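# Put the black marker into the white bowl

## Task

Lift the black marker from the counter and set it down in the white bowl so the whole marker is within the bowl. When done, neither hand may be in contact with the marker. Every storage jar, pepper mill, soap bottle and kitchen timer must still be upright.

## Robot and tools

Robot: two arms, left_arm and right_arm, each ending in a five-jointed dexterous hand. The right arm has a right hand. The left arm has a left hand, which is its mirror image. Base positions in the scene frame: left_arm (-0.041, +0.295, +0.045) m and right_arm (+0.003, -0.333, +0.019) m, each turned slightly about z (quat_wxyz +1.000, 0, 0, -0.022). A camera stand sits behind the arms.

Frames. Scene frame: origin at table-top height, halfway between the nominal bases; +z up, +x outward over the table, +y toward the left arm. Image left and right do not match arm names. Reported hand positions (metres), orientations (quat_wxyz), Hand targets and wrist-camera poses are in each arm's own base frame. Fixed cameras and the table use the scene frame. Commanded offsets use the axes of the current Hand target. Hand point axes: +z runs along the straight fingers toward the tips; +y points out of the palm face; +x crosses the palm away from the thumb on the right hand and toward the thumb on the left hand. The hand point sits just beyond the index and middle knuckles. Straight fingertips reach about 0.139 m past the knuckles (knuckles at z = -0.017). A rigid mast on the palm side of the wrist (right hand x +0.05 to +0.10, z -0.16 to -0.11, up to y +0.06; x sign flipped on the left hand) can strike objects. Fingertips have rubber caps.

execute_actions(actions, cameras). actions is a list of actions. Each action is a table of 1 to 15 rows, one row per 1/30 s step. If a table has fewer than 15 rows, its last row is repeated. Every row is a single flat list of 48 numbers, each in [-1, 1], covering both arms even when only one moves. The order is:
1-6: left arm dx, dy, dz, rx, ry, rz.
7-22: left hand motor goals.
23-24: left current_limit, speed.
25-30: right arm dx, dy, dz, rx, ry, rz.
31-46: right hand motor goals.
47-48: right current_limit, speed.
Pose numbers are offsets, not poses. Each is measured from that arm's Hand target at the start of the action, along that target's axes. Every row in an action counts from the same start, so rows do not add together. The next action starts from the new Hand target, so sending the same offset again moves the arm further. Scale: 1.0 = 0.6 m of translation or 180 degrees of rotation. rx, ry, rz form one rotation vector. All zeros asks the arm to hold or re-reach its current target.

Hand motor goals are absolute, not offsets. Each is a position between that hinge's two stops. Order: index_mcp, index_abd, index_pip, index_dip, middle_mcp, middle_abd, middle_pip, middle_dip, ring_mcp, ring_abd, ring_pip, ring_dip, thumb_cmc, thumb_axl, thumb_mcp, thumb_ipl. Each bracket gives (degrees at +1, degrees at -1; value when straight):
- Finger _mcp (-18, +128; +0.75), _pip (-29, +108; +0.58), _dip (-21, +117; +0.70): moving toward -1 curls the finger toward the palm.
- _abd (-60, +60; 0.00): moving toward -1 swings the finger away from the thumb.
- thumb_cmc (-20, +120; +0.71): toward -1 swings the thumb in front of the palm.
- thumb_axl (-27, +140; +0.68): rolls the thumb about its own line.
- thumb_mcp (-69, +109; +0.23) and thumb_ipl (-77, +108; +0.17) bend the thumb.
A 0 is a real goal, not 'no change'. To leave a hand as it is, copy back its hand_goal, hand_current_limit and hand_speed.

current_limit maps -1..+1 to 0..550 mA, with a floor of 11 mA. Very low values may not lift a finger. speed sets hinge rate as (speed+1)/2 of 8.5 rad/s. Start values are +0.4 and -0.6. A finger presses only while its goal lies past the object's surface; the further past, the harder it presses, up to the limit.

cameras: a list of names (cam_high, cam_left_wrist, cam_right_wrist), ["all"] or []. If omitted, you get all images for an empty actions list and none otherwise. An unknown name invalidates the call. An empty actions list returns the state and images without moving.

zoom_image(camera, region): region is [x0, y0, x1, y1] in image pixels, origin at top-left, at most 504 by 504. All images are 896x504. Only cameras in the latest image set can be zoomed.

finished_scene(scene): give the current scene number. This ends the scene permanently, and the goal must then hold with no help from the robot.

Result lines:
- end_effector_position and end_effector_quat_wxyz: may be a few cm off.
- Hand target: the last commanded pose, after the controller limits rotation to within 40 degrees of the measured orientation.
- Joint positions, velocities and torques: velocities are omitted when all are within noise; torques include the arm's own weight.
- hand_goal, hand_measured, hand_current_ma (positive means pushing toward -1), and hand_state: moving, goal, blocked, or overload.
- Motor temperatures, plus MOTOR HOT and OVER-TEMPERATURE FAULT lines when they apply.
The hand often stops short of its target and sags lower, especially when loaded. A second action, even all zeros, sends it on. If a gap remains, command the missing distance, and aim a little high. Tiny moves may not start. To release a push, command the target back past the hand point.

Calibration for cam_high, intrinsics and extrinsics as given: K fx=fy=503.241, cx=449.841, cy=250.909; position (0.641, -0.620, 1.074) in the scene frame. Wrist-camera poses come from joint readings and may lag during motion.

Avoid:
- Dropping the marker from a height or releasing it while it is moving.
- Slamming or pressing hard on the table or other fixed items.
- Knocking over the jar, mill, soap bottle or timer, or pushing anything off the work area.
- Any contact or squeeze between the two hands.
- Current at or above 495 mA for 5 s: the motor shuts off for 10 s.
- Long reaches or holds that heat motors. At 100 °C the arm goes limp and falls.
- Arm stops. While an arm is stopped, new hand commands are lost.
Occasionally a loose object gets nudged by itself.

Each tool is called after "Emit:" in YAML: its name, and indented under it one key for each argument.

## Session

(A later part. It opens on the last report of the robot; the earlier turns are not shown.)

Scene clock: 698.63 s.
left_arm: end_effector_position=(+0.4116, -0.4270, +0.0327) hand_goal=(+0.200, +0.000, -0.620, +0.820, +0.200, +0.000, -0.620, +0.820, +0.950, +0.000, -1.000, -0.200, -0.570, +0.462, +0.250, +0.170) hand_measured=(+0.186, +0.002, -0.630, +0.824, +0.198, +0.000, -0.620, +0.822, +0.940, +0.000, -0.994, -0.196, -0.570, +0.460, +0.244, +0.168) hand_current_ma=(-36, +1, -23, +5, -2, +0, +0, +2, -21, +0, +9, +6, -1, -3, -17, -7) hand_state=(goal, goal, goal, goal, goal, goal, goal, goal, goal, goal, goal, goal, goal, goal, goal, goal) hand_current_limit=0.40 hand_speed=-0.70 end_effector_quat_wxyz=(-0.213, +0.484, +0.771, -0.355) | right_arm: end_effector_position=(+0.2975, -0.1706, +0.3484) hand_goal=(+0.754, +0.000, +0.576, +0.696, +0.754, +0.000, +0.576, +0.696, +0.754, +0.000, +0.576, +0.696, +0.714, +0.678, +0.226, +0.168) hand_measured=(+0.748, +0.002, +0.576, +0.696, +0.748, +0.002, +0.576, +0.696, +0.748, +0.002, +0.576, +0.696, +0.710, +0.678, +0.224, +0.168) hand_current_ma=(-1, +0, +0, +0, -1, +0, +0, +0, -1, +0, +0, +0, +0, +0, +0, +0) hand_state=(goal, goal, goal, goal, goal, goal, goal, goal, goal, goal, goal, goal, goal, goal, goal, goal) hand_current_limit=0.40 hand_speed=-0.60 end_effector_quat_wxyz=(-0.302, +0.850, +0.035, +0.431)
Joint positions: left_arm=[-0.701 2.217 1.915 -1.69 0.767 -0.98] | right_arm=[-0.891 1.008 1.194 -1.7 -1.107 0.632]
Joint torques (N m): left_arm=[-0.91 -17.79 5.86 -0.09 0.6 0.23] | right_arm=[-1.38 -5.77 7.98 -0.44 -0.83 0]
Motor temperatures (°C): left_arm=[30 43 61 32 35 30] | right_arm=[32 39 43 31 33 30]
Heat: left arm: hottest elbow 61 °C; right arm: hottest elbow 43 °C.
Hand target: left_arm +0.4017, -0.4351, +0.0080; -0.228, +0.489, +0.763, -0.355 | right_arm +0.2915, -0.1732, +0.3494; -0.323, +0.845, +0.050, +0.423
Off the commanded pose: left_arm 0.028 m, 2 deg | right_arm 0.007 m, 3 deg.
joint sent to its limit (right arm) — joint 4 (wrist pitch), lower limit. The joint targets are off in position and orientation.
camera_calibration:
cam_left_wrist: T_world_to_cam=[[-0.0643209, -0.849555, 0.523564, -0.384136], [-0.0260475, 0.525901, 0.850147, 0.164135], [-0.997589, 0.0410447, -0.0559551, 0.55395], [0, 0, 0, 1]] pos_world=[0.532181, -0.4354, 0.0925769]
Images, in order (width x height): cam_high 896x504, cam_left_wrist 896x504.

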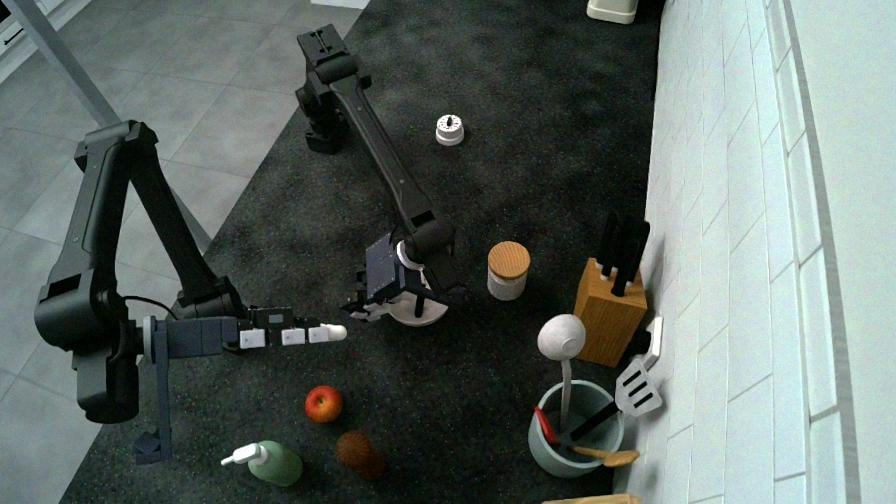

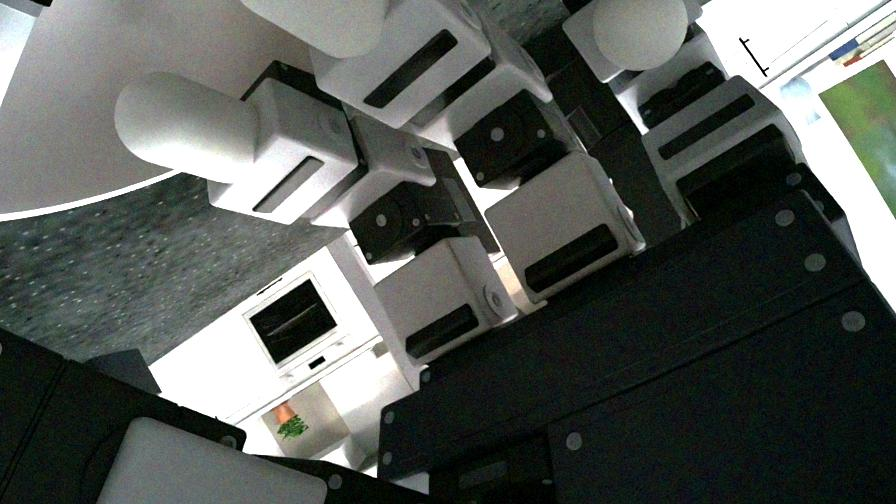

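Emit:
execute_actions:
  actions:
    - [[0,-0.0383,-0.0322,0,0,0,0.2,0,-0.62,0.82,0.2,0,-0.62,0.82,0.95,0,-1,-0.2,-0.571,0.461,0.25,0.17,0.4,-0.7,0,0,0,0,0,0,0.754,0,0.576,0.696,0.754,0,0.576,0.696,0.754,0,0.576,0.696,0.714,0.678,0.226,0.168,0.4,-0.6]]
    - [[-0.0255,0.0255,-0.0304,0,0,0,0.2,0,-0.62,0.82,0.2,0,-0.62,0.82,0.95,0,-1,-0.2,-0.571,0.461,0.25,0.17,0.4,-0.7,0,0,0,0,0,0,0.754,0,0.576,0.696,0.754,0,0.576,0.696,0.754,0,0.576,0.696,0.714,0.678,0.226,0.168,0.4,-0.6]]
  cameras: ["cam_left_wrist", "cam_high"]

Emit:
zoom_image:
  camera: "cam_high"
  region: [370, 245, 470, 335]

Scene clock: 779.87 s.
left_arm: end_effector_position=(+0.4181, -0.4329, +0.0352) hand_goal=(+0.200, +0.000, -0.620, +0.820, +0.200, +0.000, -0.620, +0.820, +0.950, +0.000, -1.000, -0.200, -0.570, +0.462, +0.250, +0.170) hand_measured=(+0.198, +0.002, -0.620, +0.824, +0.198, +0.000, -0.620, +0.822, +0.940, +0.000, -0.994, -0.196, -0.570, +0.460, +0.244, +0.168) hand_current_ma=(-4, +1, +0, +5, -2, +0, +0, +2, -21, +0, +9, +6, -1, -3, -17, -7) hand_state=(goal, goal, goal, goal, goal, goal, goal, goal, goal, goal, goal, goal, goal, goal, goal, goal) hand_current_limit=0.40 hand_speed=-0.70 end_effector_quat_wxyz=(-0.205, +0.487, +0.772, -0.354) | right_arm: end_effector_position=(+0.2975, -0.1706, +0.3484) hand_goal=(+0.754, +0.000, +0.576, +0.696, +0.754, +0.000, +0.576, +0.696, +0.754, +0.000, +0.576, +0.696, +0.714, +0.678, +0.226, +0.168) hand_measured=(+0.748, +0.002, +0.576, +0.696, +0.748, +0.002, +0.576, +0.696, +0.748, +0.002, +0.576, +0.696, +0.710, +0.678, +0.224, +0.168) hand_current_ma=(-1, +0, +0, +0, -1, +0, +0, +0, -1, +0, +0, +0, +0, +0, +0, +0) hand_state=(goal, goal, goal, goal, goal, goal, goal, goal, goal, goal, goal, goal, goal, goal, goal, goal) hand_current_limit=0.40 hand_speed=-0.60 end_effector_quat_wxyz=(-0.302, +0.850, +0.035, +0.431)
Joint positions: left_arm=[-0.702 2.226 1.943 -1.688 0.764 -0.984] | right_arm=[-0.891 1.008 1.194 -1.7 -1.107 0.632]
Joint torques (N m): left_arm=[0.62 -19.43 9.65 -0.72 0.28 0.04] | right_arm=[-1.32 -5.6 7.99 -0.51 -0.85 0]
Motor temperatures (°C): left_arm=[30 43 58 32 35 30] | right_arm=[32 38 43 31 33 30]
Heat: left arm: hottest elbow 58 °C; right arm: hottest elbow 43 °C.
Hand target: left_arm +0.4297, -0.4391, +0.0380; -0.228, +0.489, +0.763, -0.355 | right_arm +0.2915, -0.1732, +0.3494; -0.323, +0.845, +0.050, +0.423
Off the commanded pose: left_arm 0.013 m, 3 deg | right_arm 0.007 m, 3 deg.
joint sent to its limit (left arm) — joint 4 (wrist pitch), lower limit. The joint targets are off in position and orientation.
joint sent to its limit (right arm) — joint 4 (wrist pitch), lower limit. The joint targets are off in position and orientation.
camera_calibration:
cam_left_wrist: T_world_to_cam=[[-0.0722181, -0.84553, 0.529021, -0.385171], [-0.0393438, 0.532408, 0.845573, 0.173862], [-0.996613, 0.0402519, -0.0717159, 0.560671], [0, 0, 0, 1]] pos_world=[0.537796, -0.440807, 0.0969597]
Images, in order (width x height): cam_high 896x504, cam_left_wrist 896x504.

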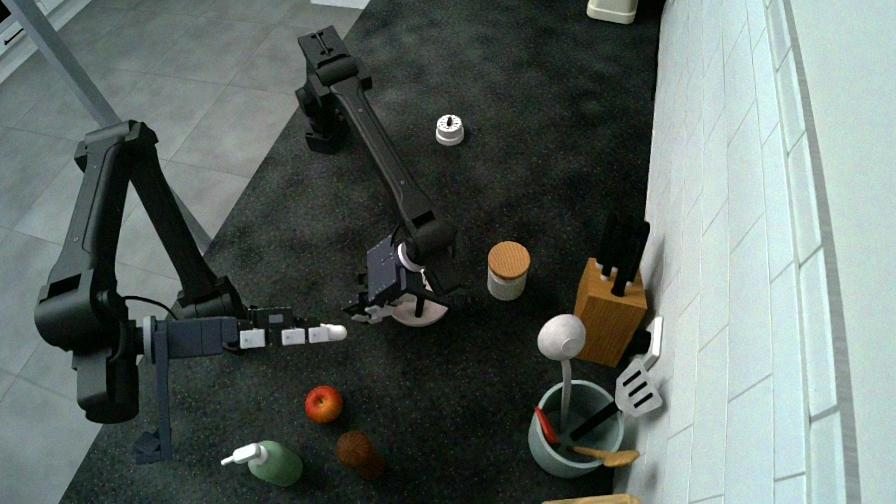

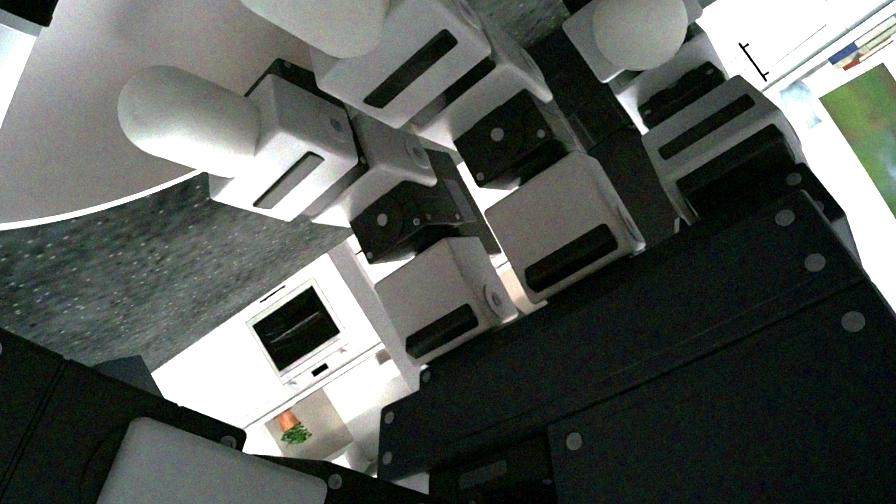

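Scaled by 5.040 from the camera's 896x504 image, which has a finer 1280x720 frame.

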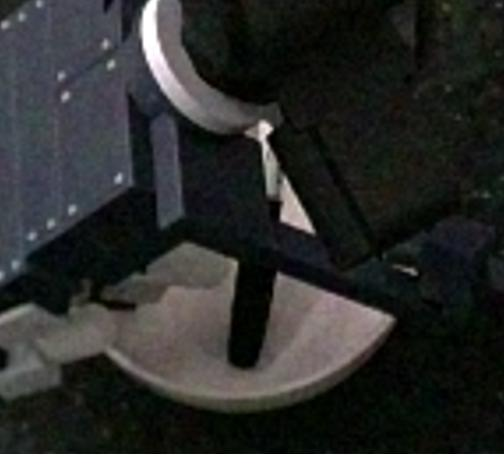

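Emit:
execute_actions:
  actions:
    - [[-0.0104,0.0274,-0.0067,0,0,0,0.2,0,-0.62,0.82,0.2,0,-0.62,0.82,0.95,0,-1,-0.2,-0.571,0.461,0.25,0.17,0.4,-0.7,0,0,0,0,0,0,0.754,0,0.576,0.696,0.754,0,0.576,0.696,0.754,0,0.576,0.696,0.714,0.678,0.226,0.168,0.4,-0.6]]
  cameras: ["cam_left_wrist", "cam_high"]

Emit:
zoom_image:
  camera: "cam_high"
  region: [370, 245, 470, 335]

Scene clock: 789.70 s.
left_arm: end_effector_position=(+0.4322, -0.4336, +0.0241) hand_goal=(+0.200, +0.000, -0.620, +0.820, +0.200, +0.000, -0.620, +0.820, +0.950, +0.000, -1.000, -0.200, -0.570, +0.462, +0.250, +0.170) hand_measured=(+0.198, +0.002, -0.620, +0.824, +0.198, +0.000, -0.620, +0.822, +0.940, +0.000, -0.994, -0.196, -0.570, +0.460, +0.244, +0.168) hand_current_ma=(-4, +1, +0, +5, -2, +0, +0, +2, -21, +0, +9, +6, -1, -3, -17, -7) hand_state=(goal, goal, goal, goal, goal, goal, goal, goal, goal, goal, goal, goal, goal, goal, goal, goal) hand_current_limit=0.40 hand_speed=-0.70 end_effector_quat_wxyz=(-0.202, +0.485, +0.774, -0.353) | right_arm: end_effector_position=(+0.2975, -0.1706, +0.3484) hand_goal=(+0.754, +0.000, +0.576, +0.696, +0.754, +0.000, +0.576, +0.696, +0.754, +0.000, +0.576, +0.696, +0.714, +0.678, +0.226, +0.168) hand_measured=(+0.748, +0.002, +0.576, +0.696, +0.748, +0.002, +0.576, +0.696, +0.748, +0.002, +0.576, +0.696, +0.710, +0.678, +0.224, +0.168) hand_current_ma=(-1, +0, +0, +0, -1, +0, +0, +0, -1, +0, +0, +0, +0, +0, +0, +0) hand_state=(goal, goal, goal, goal, goal, goal, goal, goal, goal, goal, goal, goal, goal, goal, goal, goal) hand_current_limit=0.40 hand_speed=-0.60 end_effector_quat_wxyz=(-0.302, +0.850, +0.035, +0.431)
Joint positions: left_arm=[-0.69 2.264 1.983 -1.688 0.758 -0.98] | right_arm=[-0.891 1.008 1.194 -1.7 -1.107 0.632]
Joint torques (N m): left_arm=[0.56 -19.49 9.74 -0.64 0.35 0.14] | right_arm=[-1.26 -5.54 7.94 -0.47 -0.81 0.03]
Motor temperatures (°C): left_arm=[30 43 59 32 35 30] | right_arm=[32 38 43 31 33 30]
Heat: left arm: hottest elbow 59 °C; right arm: hottest elbow 43 °C.
Hand target: left_arm +0.4447, -0.4391, +0.0280; -0.228, +0.489, +0.763, -0.355 | right_arm +0.2915, -0.1732, +0.3494; -0.323, +0.845, +0.050, +0.423
Off the commanded pose: left_arm 0.014 m, 3 deg | right_arm 0.007 m, 3 deg.
joint sent to its limit (left arm) — joint 4 (wrist pitch), lower limit. The joint targets are off in position and orientation.
joint sent to its limit (right arm) — joint 4 (wrist pitch), lower limit. The joint targets are off in position and orientation.
camera_calibration:
cam_left_wrist: T_world_to_cam=[[-0.0698498, -0.846162, 0.528328, -0.380227], [-0.048287, 0.531869, 0.845449, 0.187685], [-0.996388, 0.0335431, -0.0780096, 0.571056], [0, 0, 0, 1]] pos_world=[0.551498, -0.440713, 0.0867548]
Images, in order (width x height): cam_high 896x504, cam_left_wrist 896x504.

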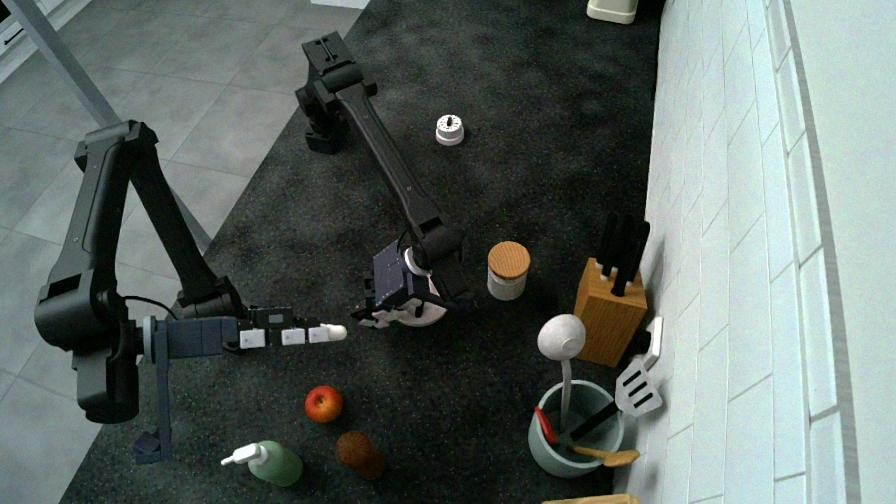

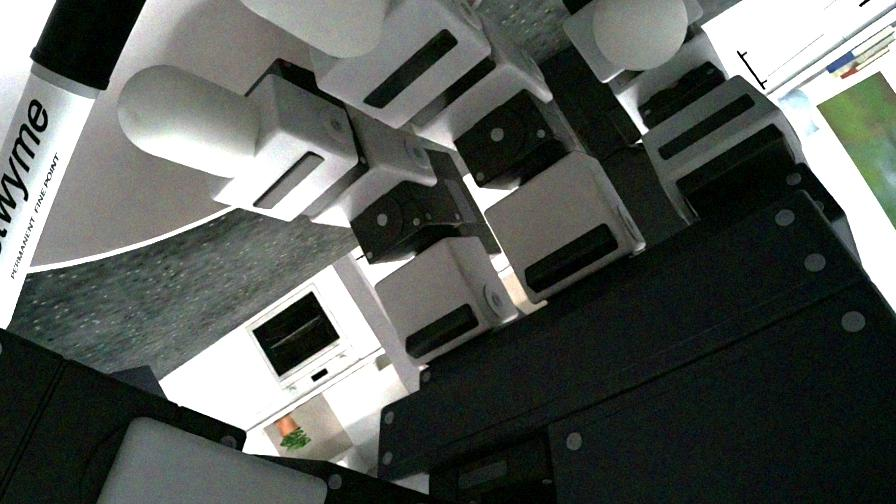

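Scaled by 5.040 from the camera's 896x504 image, which has a finer 1280x720 frame.

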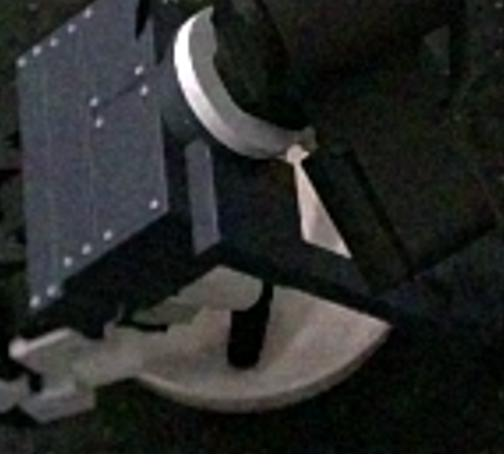

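Emit:
execute_actions:
  actions:
    - [[0.0042,0.012,0.022,0,0,0,0.2,0,-0.62,0.82,0.2,0,-0.62,0.82,0.95,0,-1,-0.2,-0.571,0.461,0.25,0.17,0.4,-0.7,0,0,0,0,0,0,0.754,0,0.576,0.696,0.754,0,0.576,0.696,0.754,0,0.576,0.696,0.714,0.678,0.226,0.168,0.4,-0.6]]
  cameras: ["cam_left_wrist", "cam_high"]

Emit:
zoom_image:
  camera: "cam_high"
  region: [370, 245, 470, 335]

Scene clock: 804.07 s.
left_arm: end_effector_position=(+0.4303, -0.4320, +0.0144) hand_goal=(+0.200, +0.000, -0.620, +0.820, +0.200, +0.000, -0.620, +0.820, +0.950, +0.000, -1.000, -0.200, -0.570, +0.462, +0.250, +0.170) hand_measured=(+0.198, +0.002, -0.620, +0.822, +0.198, +0.000, -0.620, +0.822, +0.940, +0.000, -0.994, -0.196, -0.570, +0.460, +0.244, +0.168) hand_current_ma=(-3, +2, +0, +4, -2, +0, +0, +2, -21, +0, +9, +6, -1, -3, -17, -7) hand_state=(goal, goal, goal, goal, goal, goal, goal, goal, goal, goal, goal, goal, goal, goal, goal, goal) hand_current_limit=0.40 hand_speed=-0.70 end_effector_quat_wxyz=(-0.211, +0.481, +0.775, -0.352) | right_arm: end_effector_position=(+0.2975, -0.1706, +0.3484) hand_goal=(+0.754, +0.000, +0.576, +0.696, +0.754, +0.000, +0.576, +0.696, +0.754, +0.000, +0.576, +0.696, +0.714, +0.678, +0.226, +0.168) hand_measured=(+0.748, +0.002, +0.576, +0.696, +0.748, +0.002, +0.576, +0.696, +0.748, +0.002, +0.576, +0.696, +0.710, +0.678, +0.224, +0.168) hand_current_ma=(-1, +0, +0, +0, -1, +0, +0, +0, -1, +0, +0, +0, +0, +0, +0, +0) hand_state=(goal, goal, goal, goal, goal, goal, goal, goal, goal, goal, goal, goal, goal, goal, goal, goal) hand_current_limit=0.40 hand_speed=-0.60 end_effector_quat_wxyz=(-0.302, +0.850, +0.035, +0.431)
Joint positions: left_arm=[-0.69 2.281 1.983 -1.69 0.758 -0.983] | right_arm=[-0.891 1.008 1.194 -1.7 -1.107 0.632]
Joint torques (N m): left_arm=[-0.03 -19.31 8.92 -0.68 0.43 0.19] | right_arm=[-1.08 -5.36 8.02 -0.44 -0.82 0.01]
Motor temperatures (°C): left_arm=[30 42 61 32 35 30] | right_arm=[32 38 43 31 33 30]
Heat: left arm: hottest elbow 61 °C; right arm: hottest elbow 43 °C.
Hand target: left_arm +0.4387, -0.4391, +0.0140; -0.228, +0.489, +0.763, -0.355 | right_arm +0.2915, -0.1732, +0.3494; -0.323, +0.845, +0.050, +0.423
Off the commanded pose: left_arm 0.011 m, 3 deg | right_arm 0.007 m, 3 deg.
joint sent to its limit (left arm) — joint 4 (wrist pitch), lower limit. The joint targets are off in position and orientation.
joint sent to its limit (right arm) — joint 4 (wrist pitch), lower limit. The joint targets are off in position and orientation.
camera_calibration:
cam_left_wrist: T_world_to_cam=[[-0.0601541, -0.853513, 0.517588, -0.381035], [-0.0364851, 0.520061, 0.85335, 0.18469], [-0.997522, 0.0324483, -0.0624243, 0.568072], [0, 0, 0, 1]] pos_world=[0.550482, -0.439701, 0.0750753]
Images, in order (width x height): cam_high 896x504, cam_left_wrist 896x504.

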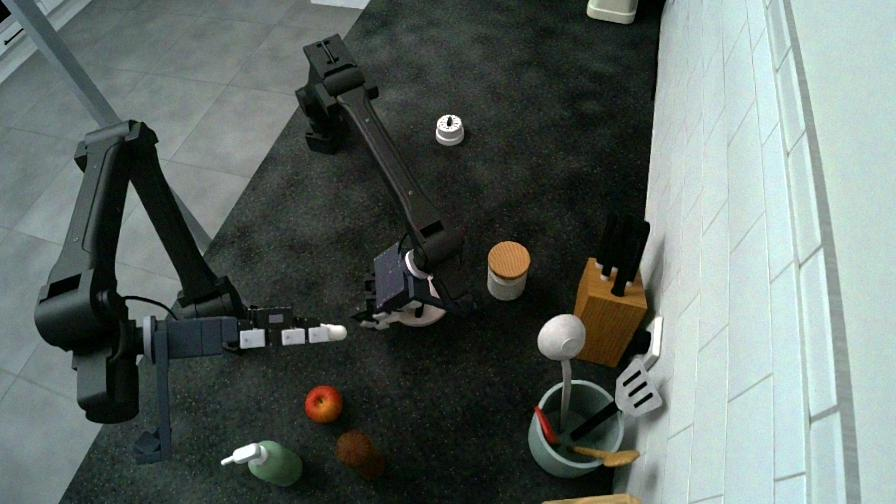

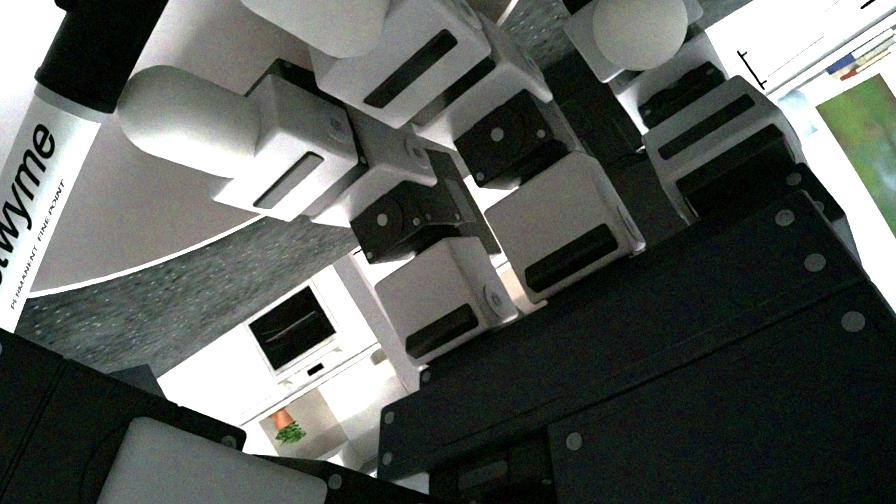

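Scaled by 5.040 from the camera's 896x504 image, which has a finer 1280x720 frame.

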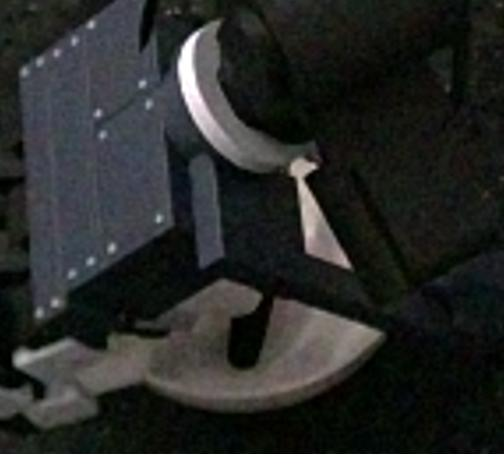

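Emit:
execute_actions:
  actions:
    - [[0,0,0,0,0,0,0.1,0,-0.62,0.82,0.1,0,-0.62,0.82,0.95,0,-1,-0.2,-0.571,0.461,-0.13,-0.03,0.3,-0.85,0,0,0,0,0,0,0.754,0,0.576,0.696,0.754,0,0.576,0.696,0.754,0,0.576,0.696,0.714,0.678,0.226,0.168,0.4,-0.6]]
    - [[0,0,0,0,0,0,0.03,0,-0.62,0.82,0.03,0,-0.62,0.82,0.95,0,-1,-0.2,-0.571,0.461,-0.13,-0.03,0.3,-0.85,0,0,0,0,0,0,0.754,0,0.576,0.696,0.754,0,0.576,0.696,0.754,0,0.576,0.696,0.714,0.678,0.226,0.168,0.4,-0.6]]
  cameras: ["cam_left_wrist", "cam_high"]

Emit:
zoom_image:
  camera: "cam_high"
  region: [370, 245, 470, 335]

Scene clock: 814.77 s.
left_arm: end_effector_position=(+0.4306, -0.4323, +0.0143) hand_goal=(+0.030, +0.000, -0.620, +0.820, +0.030, +0.000, -0.620, +0.820, +0.950, +0.000, -1.000, -0.200, -0.570, +0.462, -0.130, -0.030) hand_measured=(+0.036, +0.002, -0.620, +0.822, +0.038, +0.000, -0.620, +0.822, +0.940, +0.000, -0.994, -0.196, -0.564, +0.460, -0.104, -0.026) hand_current_ma=(+14, +2, +0, +4, +16, +0, +0, +2, -21, +0, +9, +6, +11, -3, +98, +11) hand_state=(goal, goal, goal, goal, goal, goal, goal, goal, goal, goal, goal, goal, goal, goal, blocked, goal) hand_current_limit=0.30 hand_speed=-0.85 end_effector_quat_wxyz=(-0.210, +0.481, +0.775, -0.352) | right_arm: end_effector_position=(+0.2975, -0.1706, +0.3484) hand_goal=(+0.754, +0.000, +0.576, +0.696, +0.754, +0.000, +0.576, +0.696, +0.754, +0.000, +0.576, +0.696, +0.714, +0.678, +0.226, +0.168) hand_measured=(+0.748, +0.002, +0.576, +0.696, +0.748, +0.002, +0.576, +0.696, +0.748, +0.002, +0.576, +0.696, +0.710, +0.678, +0.224, +0.168) hand_current_ma=(-1, +0, +0, +0, -1, +0, +0, +0, -1, +0, +0, +0, +0, +0, +0, +0) hand_state=(goal, goal, goal, goal, goal, goal, goal, goal, goal, goal, goal, goal, goal, goal, goal, goal) hand_current_limit=0.40 hand_speed=-0.60 end_effector_quat_wxyz=(-0.302, +0.850, +0.035, +0.431)
Joint positions: left_arm=[-0.69 2.281 1.983 -1.688 0.758 -0.981] | right_arm=[-0.891 1.008 1.194 -1.7 -1.107 0.632]
Joint torques (N m): left_arm=[0.85 -20.31 8.95 -0.66 0.39 0.21] | right_arm=[-1.32 -5.6 7.95 -0.5 -0.82 0]
Motor temperatures (°C): left_arm=[30 43 62 32 35 30] | right_arm=[32 38 43 31 33 30]
Heat: left arm: hottest elbow 62 °C; right arm: hottest elbow 43 °C.
Hand target: left_arm +0.4387, -0.4391, +0.0140; -0.228, +0.489, +0.763, -0.355 | right_arm +0.2915, -0.1732, +0.3494; -0.323, +0.845, +0.050, +0.423
Off the commanded pose: left_arm 0.011 m, 3 deg | right_arm 0.007 m, 3 deg.
joint sent to its limit (left arm) — joint 4 (wrist pitch), lower limit. The joint targets are off in position and orientation.
joint sent to its limit (right arm) — joint 4 (wrist pitch), lower limit. The joint targets are off in position and orientation.
camera_calibration:
cam_left_wrist: T_world_to_cam=[[-0.0619336, -0.852381, 0.519241, -0.37997], [-0.0373662, 0.521855, 0.852215, 0.186135], [-0.997381, 0.0333787, -0.0641706, 0.568852], [0, 0, 0, 1]] pos_world=[0.550784, -0.440002, 0.0751727]
Images, in order (width x height): cam_high 896x504, cam_left_wrist 896x504.

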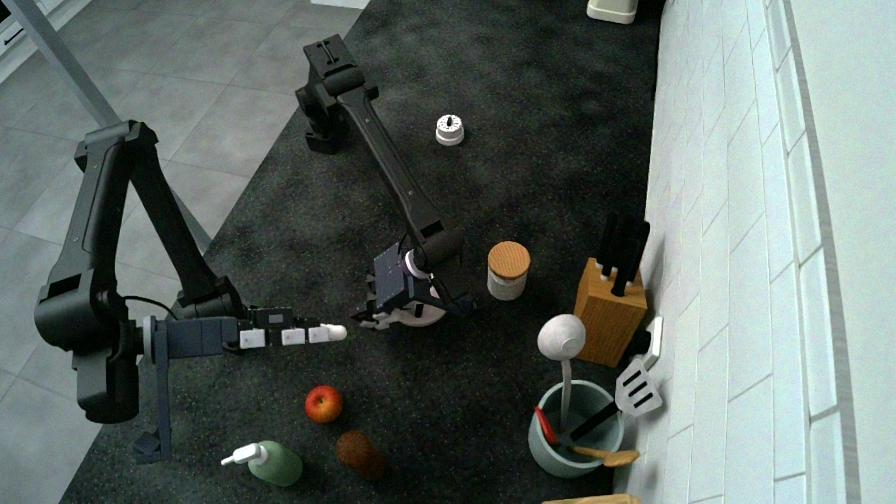

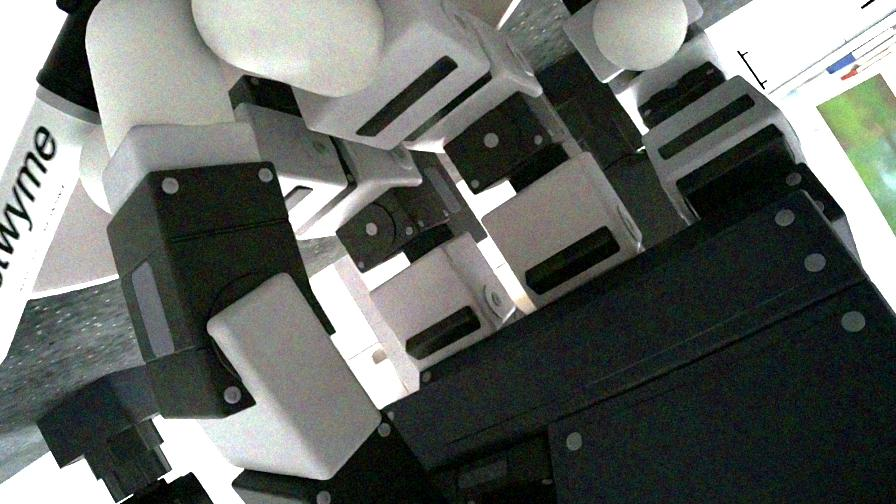

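Scaled by 5.040 from the camera's 896x504 image, which has a finer 1280x720 frame.

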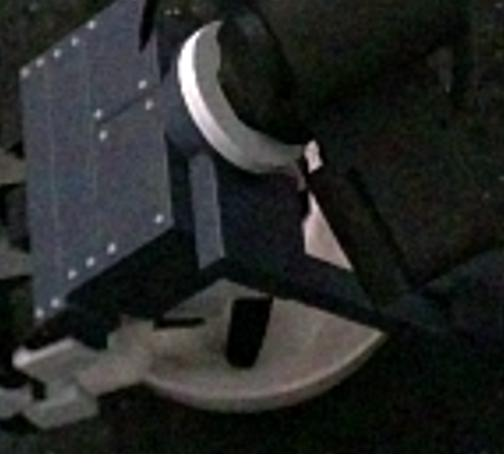

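Emit:
execute_actions:
  actions:
    - [[0,0,0,0,0,0,0.15,0,-0.62,0.82,0.15,0,-0.62,0.82,0.95,0,-1,-0.2,-0.571,0.461,0.25,0.17,0.4,-0.7,0,0,0,0,0,0,0.754,0,0.576,0.696,0.754,0,0.576,0.696,0.754,0,0.576,0.696,0.714,0.678,0.226,0.168,0.4,-0.6]]
    - [[0.0125,0.0118,0.0145,0,0,0,0.15,0,-0.62,0.82,0.15,0,-0.62,0.82,0.95,0,-1,-0.2,-0.571,0.461,0.25,0.17,0.4,-0.7,0,0,0,0,0,0,0.754,0,0.576,0.696,0.754,0,0.576,0.696,0.754,0,0.576,0.696,0.714,0.678,0.226,0.168,0.4,-0.6]]
  cameras: ["cam_left_wrist", "cam_high"]

Emit:
zoom_image:
  camera: "cam_high"
  region: [370, 245, 470, 335]

Scene clock: 832.83 s.
left_arm: end_effector_position=(+0.4304, -0.4323, +0.0144) hand_goal=(+0.150, +0.000, -0.620, +0.820, +0.150, +0.000, -0.620, +0.820, +0.950, +0.000, -1.000, -0.200, -0.570, +0.462, +0.250, +0.170) hand_measured=(+0.112, +0.002, -0.636, +0.812, +0.148, +0.000, -0.620, +0.822, +0.940, +0.000, -0.994, -0.196, -0.568, +0.460, +0.242, +0.168) hand_current_ma=(-117, +3, -39, -15, -3, +0, +0, +2, -21, +0, +9, +6, +3, -2, -21, -7) hand_state=(blocked, goal, goal, goal, goal, goal, goal, goal, goal, goal, goal, goal, goal, goal, goal, goal) hand_current_limit=0.40 hand_speed=-0.70 end_effector_quat_wxyz=(-0.210, +0.483, +0.773, -0.352) | right_arm: end_effector_position=(+0.2975, -0.1706, +0.3484) hand_goal=(+0.754, +0.000, +0.576, +0.696, +0.754, +0.000, +0.576, +0.696, +0.754, +0.000, +0.576, +0.696, +0.714, +0.678, +0.226, +0.168) hand_measured=(+0.748, +0.002, +0.576, +0.696, +0.748, +0.002, +0.576, +0.696, +0.748, +0.002, +0.576, +0.696, +0.710, +0.678, +0.224, +0.168) hand_current_ma=(-1, +0, +0, +0, -1, +0, +0, +0, -1, +0, +0, +0, +0, +0, +0, +0) hand_state=(goal, goal, goal, goal, goal, goal, goal, goal, goal, goal, goal, goal, goal, goal, goal, goal) hand_current_limit=0.40 hand_speed=-0.60 end_effector_quat_wxyz=(-0.302, +0.850, +0.035, +0.431)
Joint positions: left_arm=[-0.69 2.281 1.983 -1.691 0.758 -0.975] | right_arm=[-0.891 1.008 1.194 -1.7 -1.107 0.632]
Joint torques (N m): left_arm=[0.91 -19.72 7.25 -0.81 0.39 0.32] | right_arm=[-1.32 -5.48 7.99 -0.46 -0.82 0.02]
Motor temperatures (°C): left_arm=[30 44 62 32 35 30] | right_arm=[32 38 43 31 33 30]
Heat: left arm: hottest elbow 62 °C; right arm: hottest elbow 43 °C.
Hand target: left_arm +0.4336, -0.4331, +0.0030; -0.228, +0.489, +0.763, -0.355 | right_arm +0.2915, -0.1732, +0.3494; -0.323, +0.845, +0.050, +0.423
Off the commanded pose: left_arm 0.012 m, 3 deg | right_arm 0.007 m, 3 deg.
joint sent to its limit (left arm) — joint 4 (wrist pitch), lower limit. The joint targets are off in position, not in orientation.
joint sent to its limit (right arm) — joint 4 (wrist pitch), lower limit. The joint targets are off in position and orientation.
camera_calibration:
cam_left_wrist: T_world_to_cam=[[-0.0652822, -0.851034, 0.521037, -0.377993], [-0.035034, 0.523784, 0.851131, 0.185842], [-0.997252, 0.0373096, -0.0640089, 0.570219], [0, 0, 0, 1]] pos_world=[0.550487, -0.440301, 0.0752716]
Images, in order (width x height): cam_high 896x504, cam_left_wrist 896x504.

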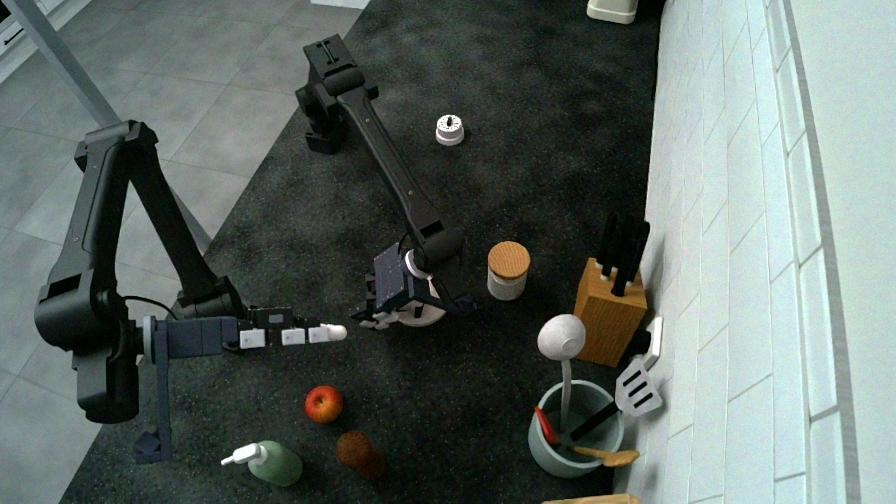

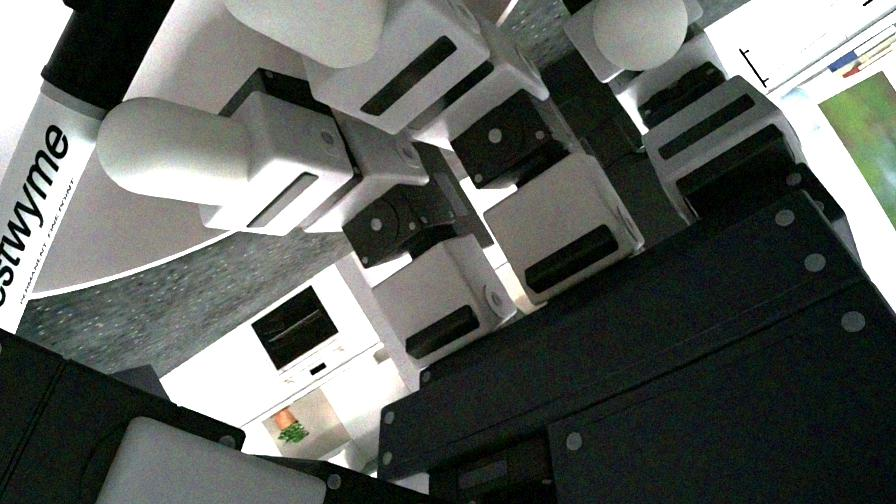

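Scaled by 5.040 from the camera's 896x504 image, which has a finer 1280x720 frame.

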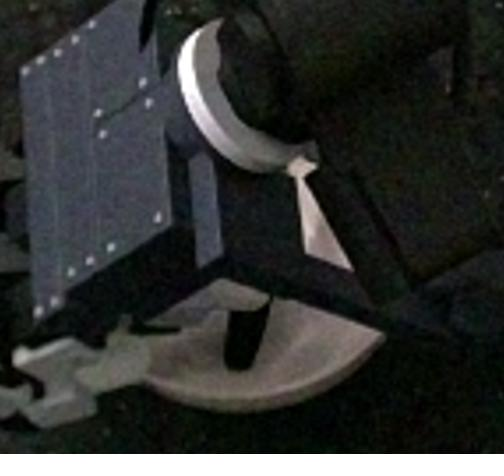

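Emit:
execute_actions:
  actions:
    - [[0,-0.0383,-0.0322,0,0,0,0.11,0,-0.62,0.82,0.15,0,-0.62,0.82,0.95,0,-1,-0.2,-0.571,0.461,0.25,0.17,0.4,-0.7,0,0,0,0,0,0,0.754,0,0.576,0.696,0.754,0,0.576,0.696,0.754,0,0.576,0.696,0.714,0.678,0.226,0.168,0.4,-0.6]]
    - [[0,-0.2,-0.168,0,0,0,0.15,0,-0.62,0.82,0.15,0,-0.62,0.82,0.95,0,-1,-0.2,-0.571,0.461,0.25,0.17,0.4,-0.7,0,0,0,0,0,0,0.754,0,0.576,0.696,0.754,0,0.576,0.696,0.754,0,0.576,0.696,0.714,0.678,0.226,0.168,0.4,-0.6]]
    - [[0,-0.1,-0.084,0,0,0,0.15,0,-0.62,0.82,0.15,0,-0.62,0.82,0.95,0,-1,-0.2,-0.571,0.461,0.25,0.17,0.4,-0.7,0,0,0,0,0,0,0.754,0,0.576,0.696,0.754,0,0.576,0.696,0.754,0,0.576,0.696,0.714,0.678,0.226,0.168,0.4,-0.6]]
  cameras: ["all"]

Emit:
zoom_image:
  camera: "cam_high"
  region: [370, 245, 470, 335]

Scene clock: 902.63 s.
left_arm: end_effector_position=(+0.4263, -0.4267, +0.2365) hand_goal=(+0.150, +0.000, -0.620, +0.820, +0.150, +0.000, -0.620, +0.820, +0.950, +0.000, -1.000, -0.200, -0.570, +0.462, +0.250, +0.170) hand_measured=(+0.148, +0.002, -0.620, +0.818, +0.148, +0.000, -0.620, +0.822, +0.942, +0.000, -0.996, -0.196, -0.568, +0.460, +0.244, +0.168) hand_current_ma=(-2, +3, +0, -3, -1, +0, +1, +2, -19, +0, +9, +6, +2, -2, -15, -7) hand_state=(goal, goal, goal, goal, goal, goal, goal, goal, goal, goal, goal, goal, goal, goal, goal, goal) hand_current_limit=0.40 hand_speed=-0.70 end_effector_quat_wxyz=(-0.082, +0.447, +0.813, -0.365) | right_arm: end_effector_position=(+0.2975, -0.1706, +0.3484) hand_goal=(+0.754, +0.000, +0.576, +0.696, +0.754, +0.000, +0.576, +0.696, +0.754, +0.000, +0.576, +0.696, +0.714, +0.678, +0.226, +0.168) hand_measured=(+0.748, +0.002, +0.576, +0.696, +0.748, +0.002, +0.576, +0.696, +0.748, +0.002, +0.576, +0.696, +0.710, +0.678, +0.224, +0.168) hand_current_ma=(-1, +0, +0, +0, -1, +0, +0, +0, -1, +0, +0, +0, +0, +0, +0, +0) hand_state=(goal, goal, goal, goal, goal, goal, goal, goal, goal, goal, goal, goal, goal, goal, goal, goal) hand_current_limit=0.40 hand_speed=-0.60 end_effector_quat_wxyz=(-0.302, +0.850, +0.035, +0.431)
Joint positions: left_arm=[-0.69 1.942 2.041 -1.701 0.767 -1.243] | right_arm=[-0.891 1.008 1.194 -1.7 -1.107 0.632]
Joint torques (N m): left_arm=[0.73 -19.66 10.66 0.01 0.77 0.07] | right_arm=[-1.32 -5.54 7.92 -0.46 -0.82 0]
Motor temperatures (°C): left_arm=[30 44 60 32 35 30] | right_arm=[32 38 43 31 33 30]
Heat: left arm: hottest elbow 60 °C; right arm: hottest elbow 43 °C.
Hand target: left_arm +0.4338, -0.4332, +0.2681; -0.228, +0.489, +0.763, -0.355 | right_arm +0.2915, -0.1732, +0.3494; -0.323, +0.845, +0.050, +0.423
Off the commanded pose: left_arm 0.033 m, 18 deg | right_arm 0.007 m, 3 deg.
joint sent to its limit (left arm) — joint 4 (wrist pitch), lower limit. The joint targets are off in position and orientation.
joint sent to its limit (right arm) — joint 4 (wrist pitch), lower limit. The joint targets are off in position and orientation.
camera_calibration:
cam_left_wrist: T_world_to_cam=[[-0.00614388, -0.800551, 0.599233, -0.511443], [-0.285166, 0.575764, 0.766274, 0.14267], [-0.958458, -0.166173, -0.231827, 0.516491], [0, 0, 0, 1]] pos_world=[0.532578, -0.405753, 0.316886]
cam_right_wrist: T_world_to_cam=[[-0.324765, -0.328939, -0.886751, 0.381778], [-0.945036, 0.150411, 0.290317, 0.161178], [0.0378808, 0.932296, -0.359708, 0.401454], [0, 0, 0, 1]] pos_world=[0.2611, -0.272935, 0.436155]

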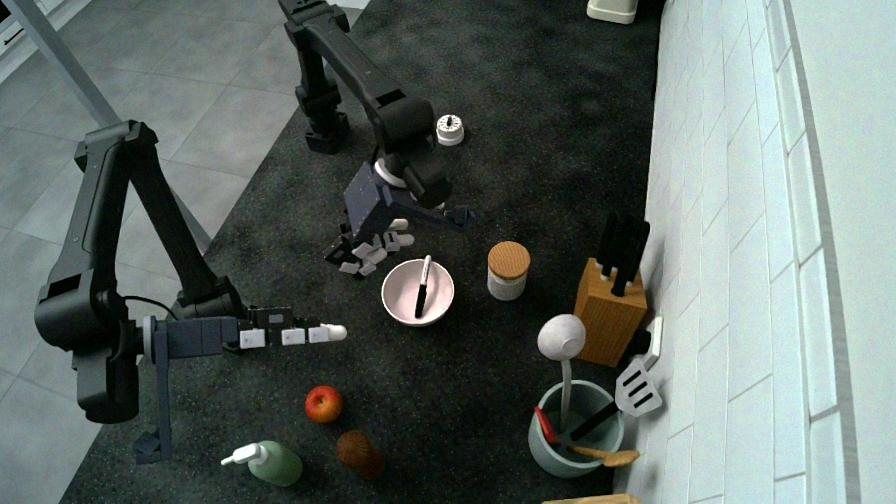

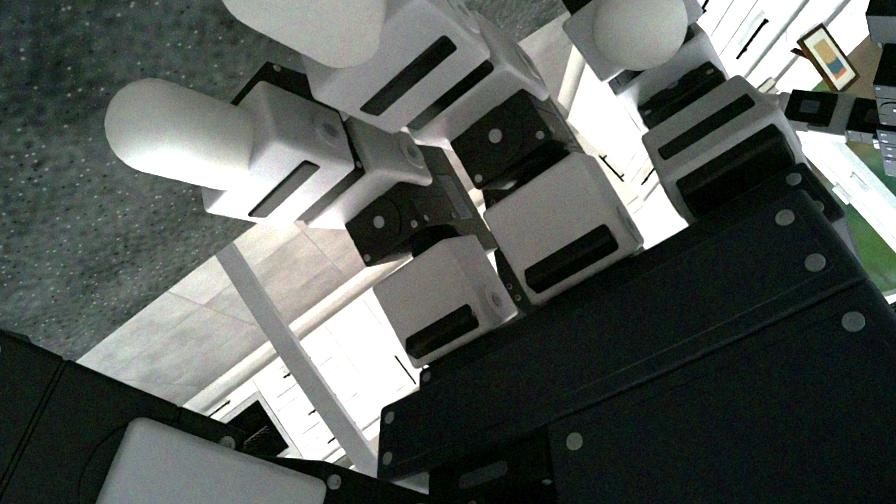

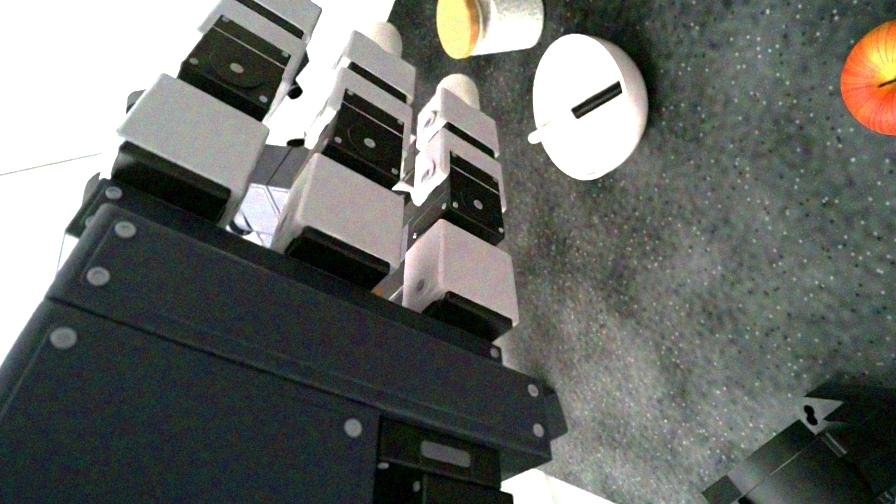

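Scaled by 5.040 from the camera's 896x504 image, which has a finer 1280x720 frame.

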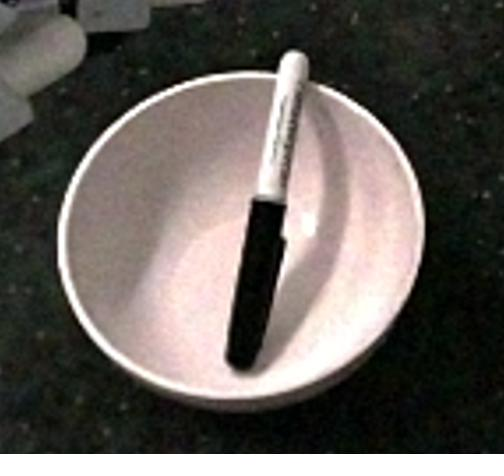

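Emit:
zoom_image:
  camera: "cam_right_wrist"
  region: [500, 10, 680, 200]

Scaled by 2.653 from the camera's 896x504 image, which has a finer 1280x720 frame.

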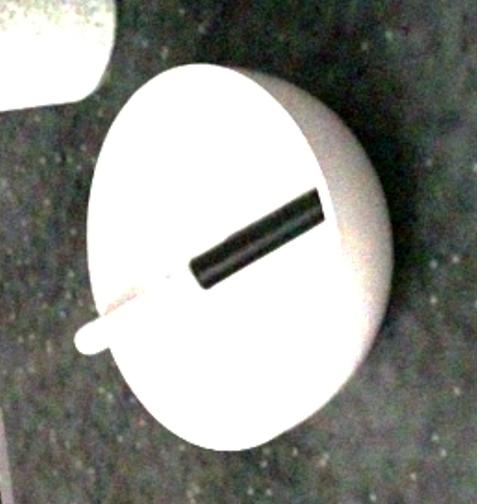

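Emit:
execute_actions:
  actions:
    - [[0.0095,0.1182,0.1055,0,0.0714,-0.0851,0.2,0,-0.62,0.82,0.2,0,-0.62,0.82,0.95,0,-1,-0.2,-0.571,0.461,0.25,0.17,0.4,-0.7,0,0,0,0,0,0,0.754,0,0.576,0.696,0.754,0,0.576,0.696,0.754,0,0.576,0.696,0.714,0.678,0.226,0.168,0.4,-0.6]]
    - [[-0.0452,0.1133,0.1013,0,0,0,0.2,0,-0.62,0.82,0.2,0,-0.62,0.82,0.95,0,-1,-0.2,-0.571,0.461,0.25,0.17,0.4,-0.7,0,0,0,0,0,0,0.754,0,0.576,0.696,0.754,0,0.576,0.696,0.754,0,0.576,0.696,0.714,0.678,0.226,0.168,0.4,-0.6]]
  cameras: ["all"]

Emit:
zoom_image:
  camera: "cam_high"
  region: [370, 245, 470, 335]

Emit:
zoom_image:
  camera: "cam_right_wrist"
  region: [420, 0, 720, 210]

Scene clock: 982.93 s.
left_arm: end_effector_position=(+0.4252, -0.4149, +0.0677) hand_goal=(+0.200, +0.000, -0.620, +0.820, +0.200, +0.000, -0.620, +0.820, +0.950, +0.000, -1.000, -0.200, -0.570, +0.462, +0.250, +0.170) hand_measured=(+0.198, +0.002, -0.620, +0.818, +0.198, +0.000, -0.620, +0.822, +0.942, +0.000, -0.996, -0.196, -0.570, +0.460, +0.244, +0.168) hand_current_ma=(-2, +3, +0, -3, -1, +0, +1, +2, -19, +0, +9, +6, +1, -2, -15, -7) hand_state=(goal, goal, goal, goal, goal, goal, goal, goal, goal, goal, goal, goal, goal, goal, goal, goal) hand_current_limit=0.40 hand_speed=-0.70 end_effector_quat_wxyz=(-0.218, +0.391, +0.848, -0.284) | right_arm: end_effector_position=(+0.2975, -0.1706, +0.3484) hand_goal=(+0.754, +0.000, +0.576, +0.696, +0.754, +0.000, +0.576, +0.696, +0.754, +0.000, +0.576, +0.696, +0.714, +0.678, +0.226, +0.168) hand_measured=(+0.748, +0.002, +0.576, +0.696, +0.748, +0.002, +0.576, +0.696, +0.748, +0.002, +0.576, +0.696, +0.710, +0.678, +0.224, +0.168) hand_current_ma=(-1, +0, +0, +0, -1, +0, +0, +0, -1, +0, +0, +0, +0, +0, +0, +0) hand_state=(goal, goal, goal, goal, goal, goal, goal, goal, goal, goal, goal, goal, goal, goal, goal, goal) hand_current_limit=0.40 hand_speed=-0.60 end_effector_quat_wxyz=(-0.302, +0.850, +0.035, +0.431)
Joint positions: left_arm=[-0.707 2.206 2.006 -1.691 0.671 -1.3] | right_arm=[-0.891 1.008 1.194 -1.7 -1.107 0.632]
Joint torques (N m): left_arm=[-1.08 -21.25 7.99 -0.44 0.21 0.15] | right_arm=[-1.32 -5.83 7.97 -0.43 -0.84 0.02]
Motor temperatures (°C): left_arm=[30 42 62 32 35 30] | right_arm=[32 38 43 31 33 30]
Heat: left arm: hottest elbow 62 °C; right arm: hottest elbow 43 °C.
Hand target: left_arm +0.4238, -0.4251, +0.0781; -0.357, +0.420, +0.791, -0.265 | right_arm +0.2915, -0.1732, +0.3494; -0.323, +0.845, +0.050, +0.423
Off the commanded pose: left_arm 0.015 m, 18 deg | right_arm 0.007 m, 3 deg.
joint sent to its limit (left arm) — joint 4 (wrist pitch), lower limit. The joint targets are off in position and orientation.
joint sent to its limit (right arm) — joint 4 (wrist pitch), lower limit. The joint targets are off in position and orientation.
camera_calibration:
cam_left_wrist: T_world_to_cam=[[0.0885544, -0.937045, 0.337794, -0.480065], [-0.130654, 0.325269, 0.936552, 0.0837749], [-0.987465, -0.12707, -0.0936246, 0.497472], [0, 0, 0, 1]] pos_world=[0.544694, -0.413878, 0.130279]
cam_right_wrist: T_world_to_cam=[[-0.324765, -0.328939, -0.886751, 0.381778], [-0.945036, 0.150411, 0.290317, 0.161178], [0.0378808, 0.932296, -0.359708, 0.401454], [0, 0, 0, 1]] pos_world=[0.2611, -0.272935, 0.436155]

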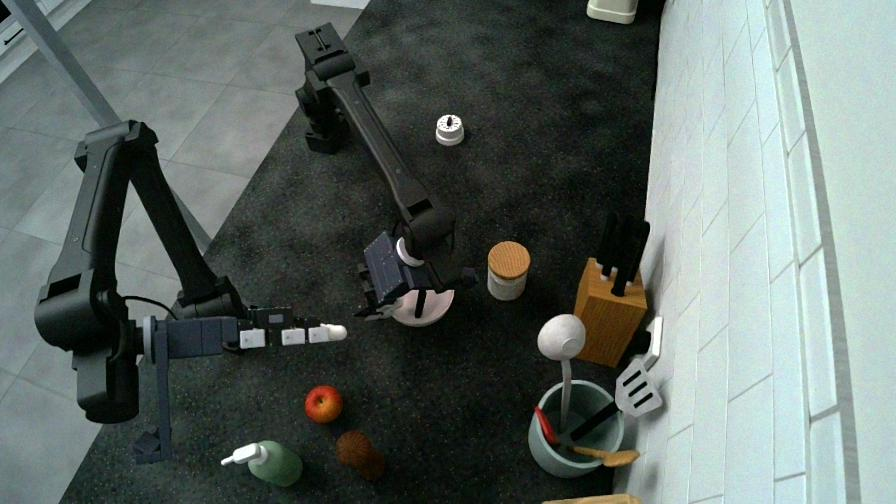

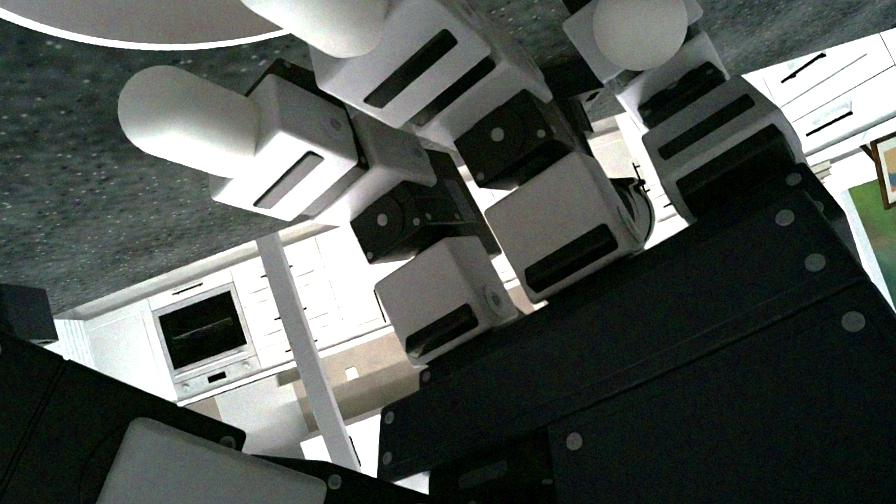

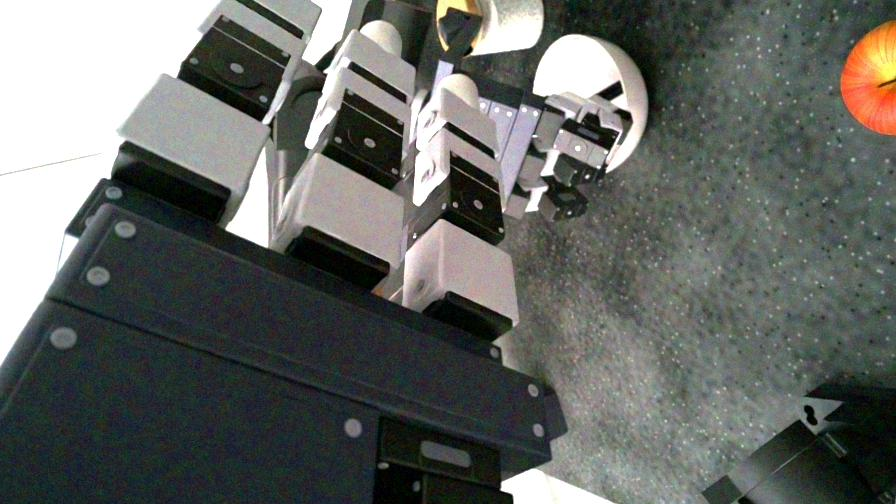

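Scaled by 5.040 from the camera's 896x504 image, which has a finer 1280x720 frame.

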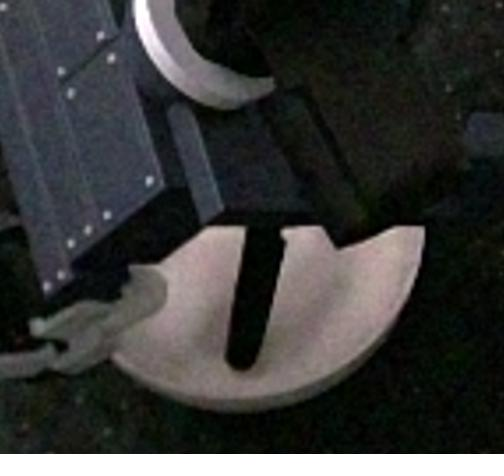

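Scaled by 1.680 from the camera's 896x504 image, which has a finer 1280x720 frame.

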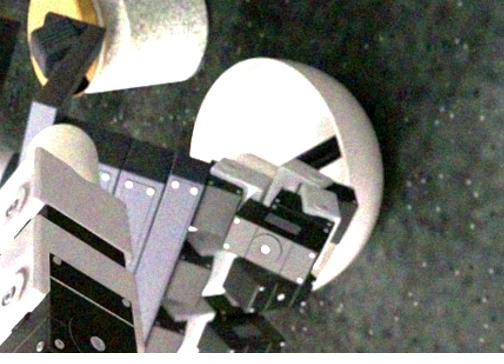

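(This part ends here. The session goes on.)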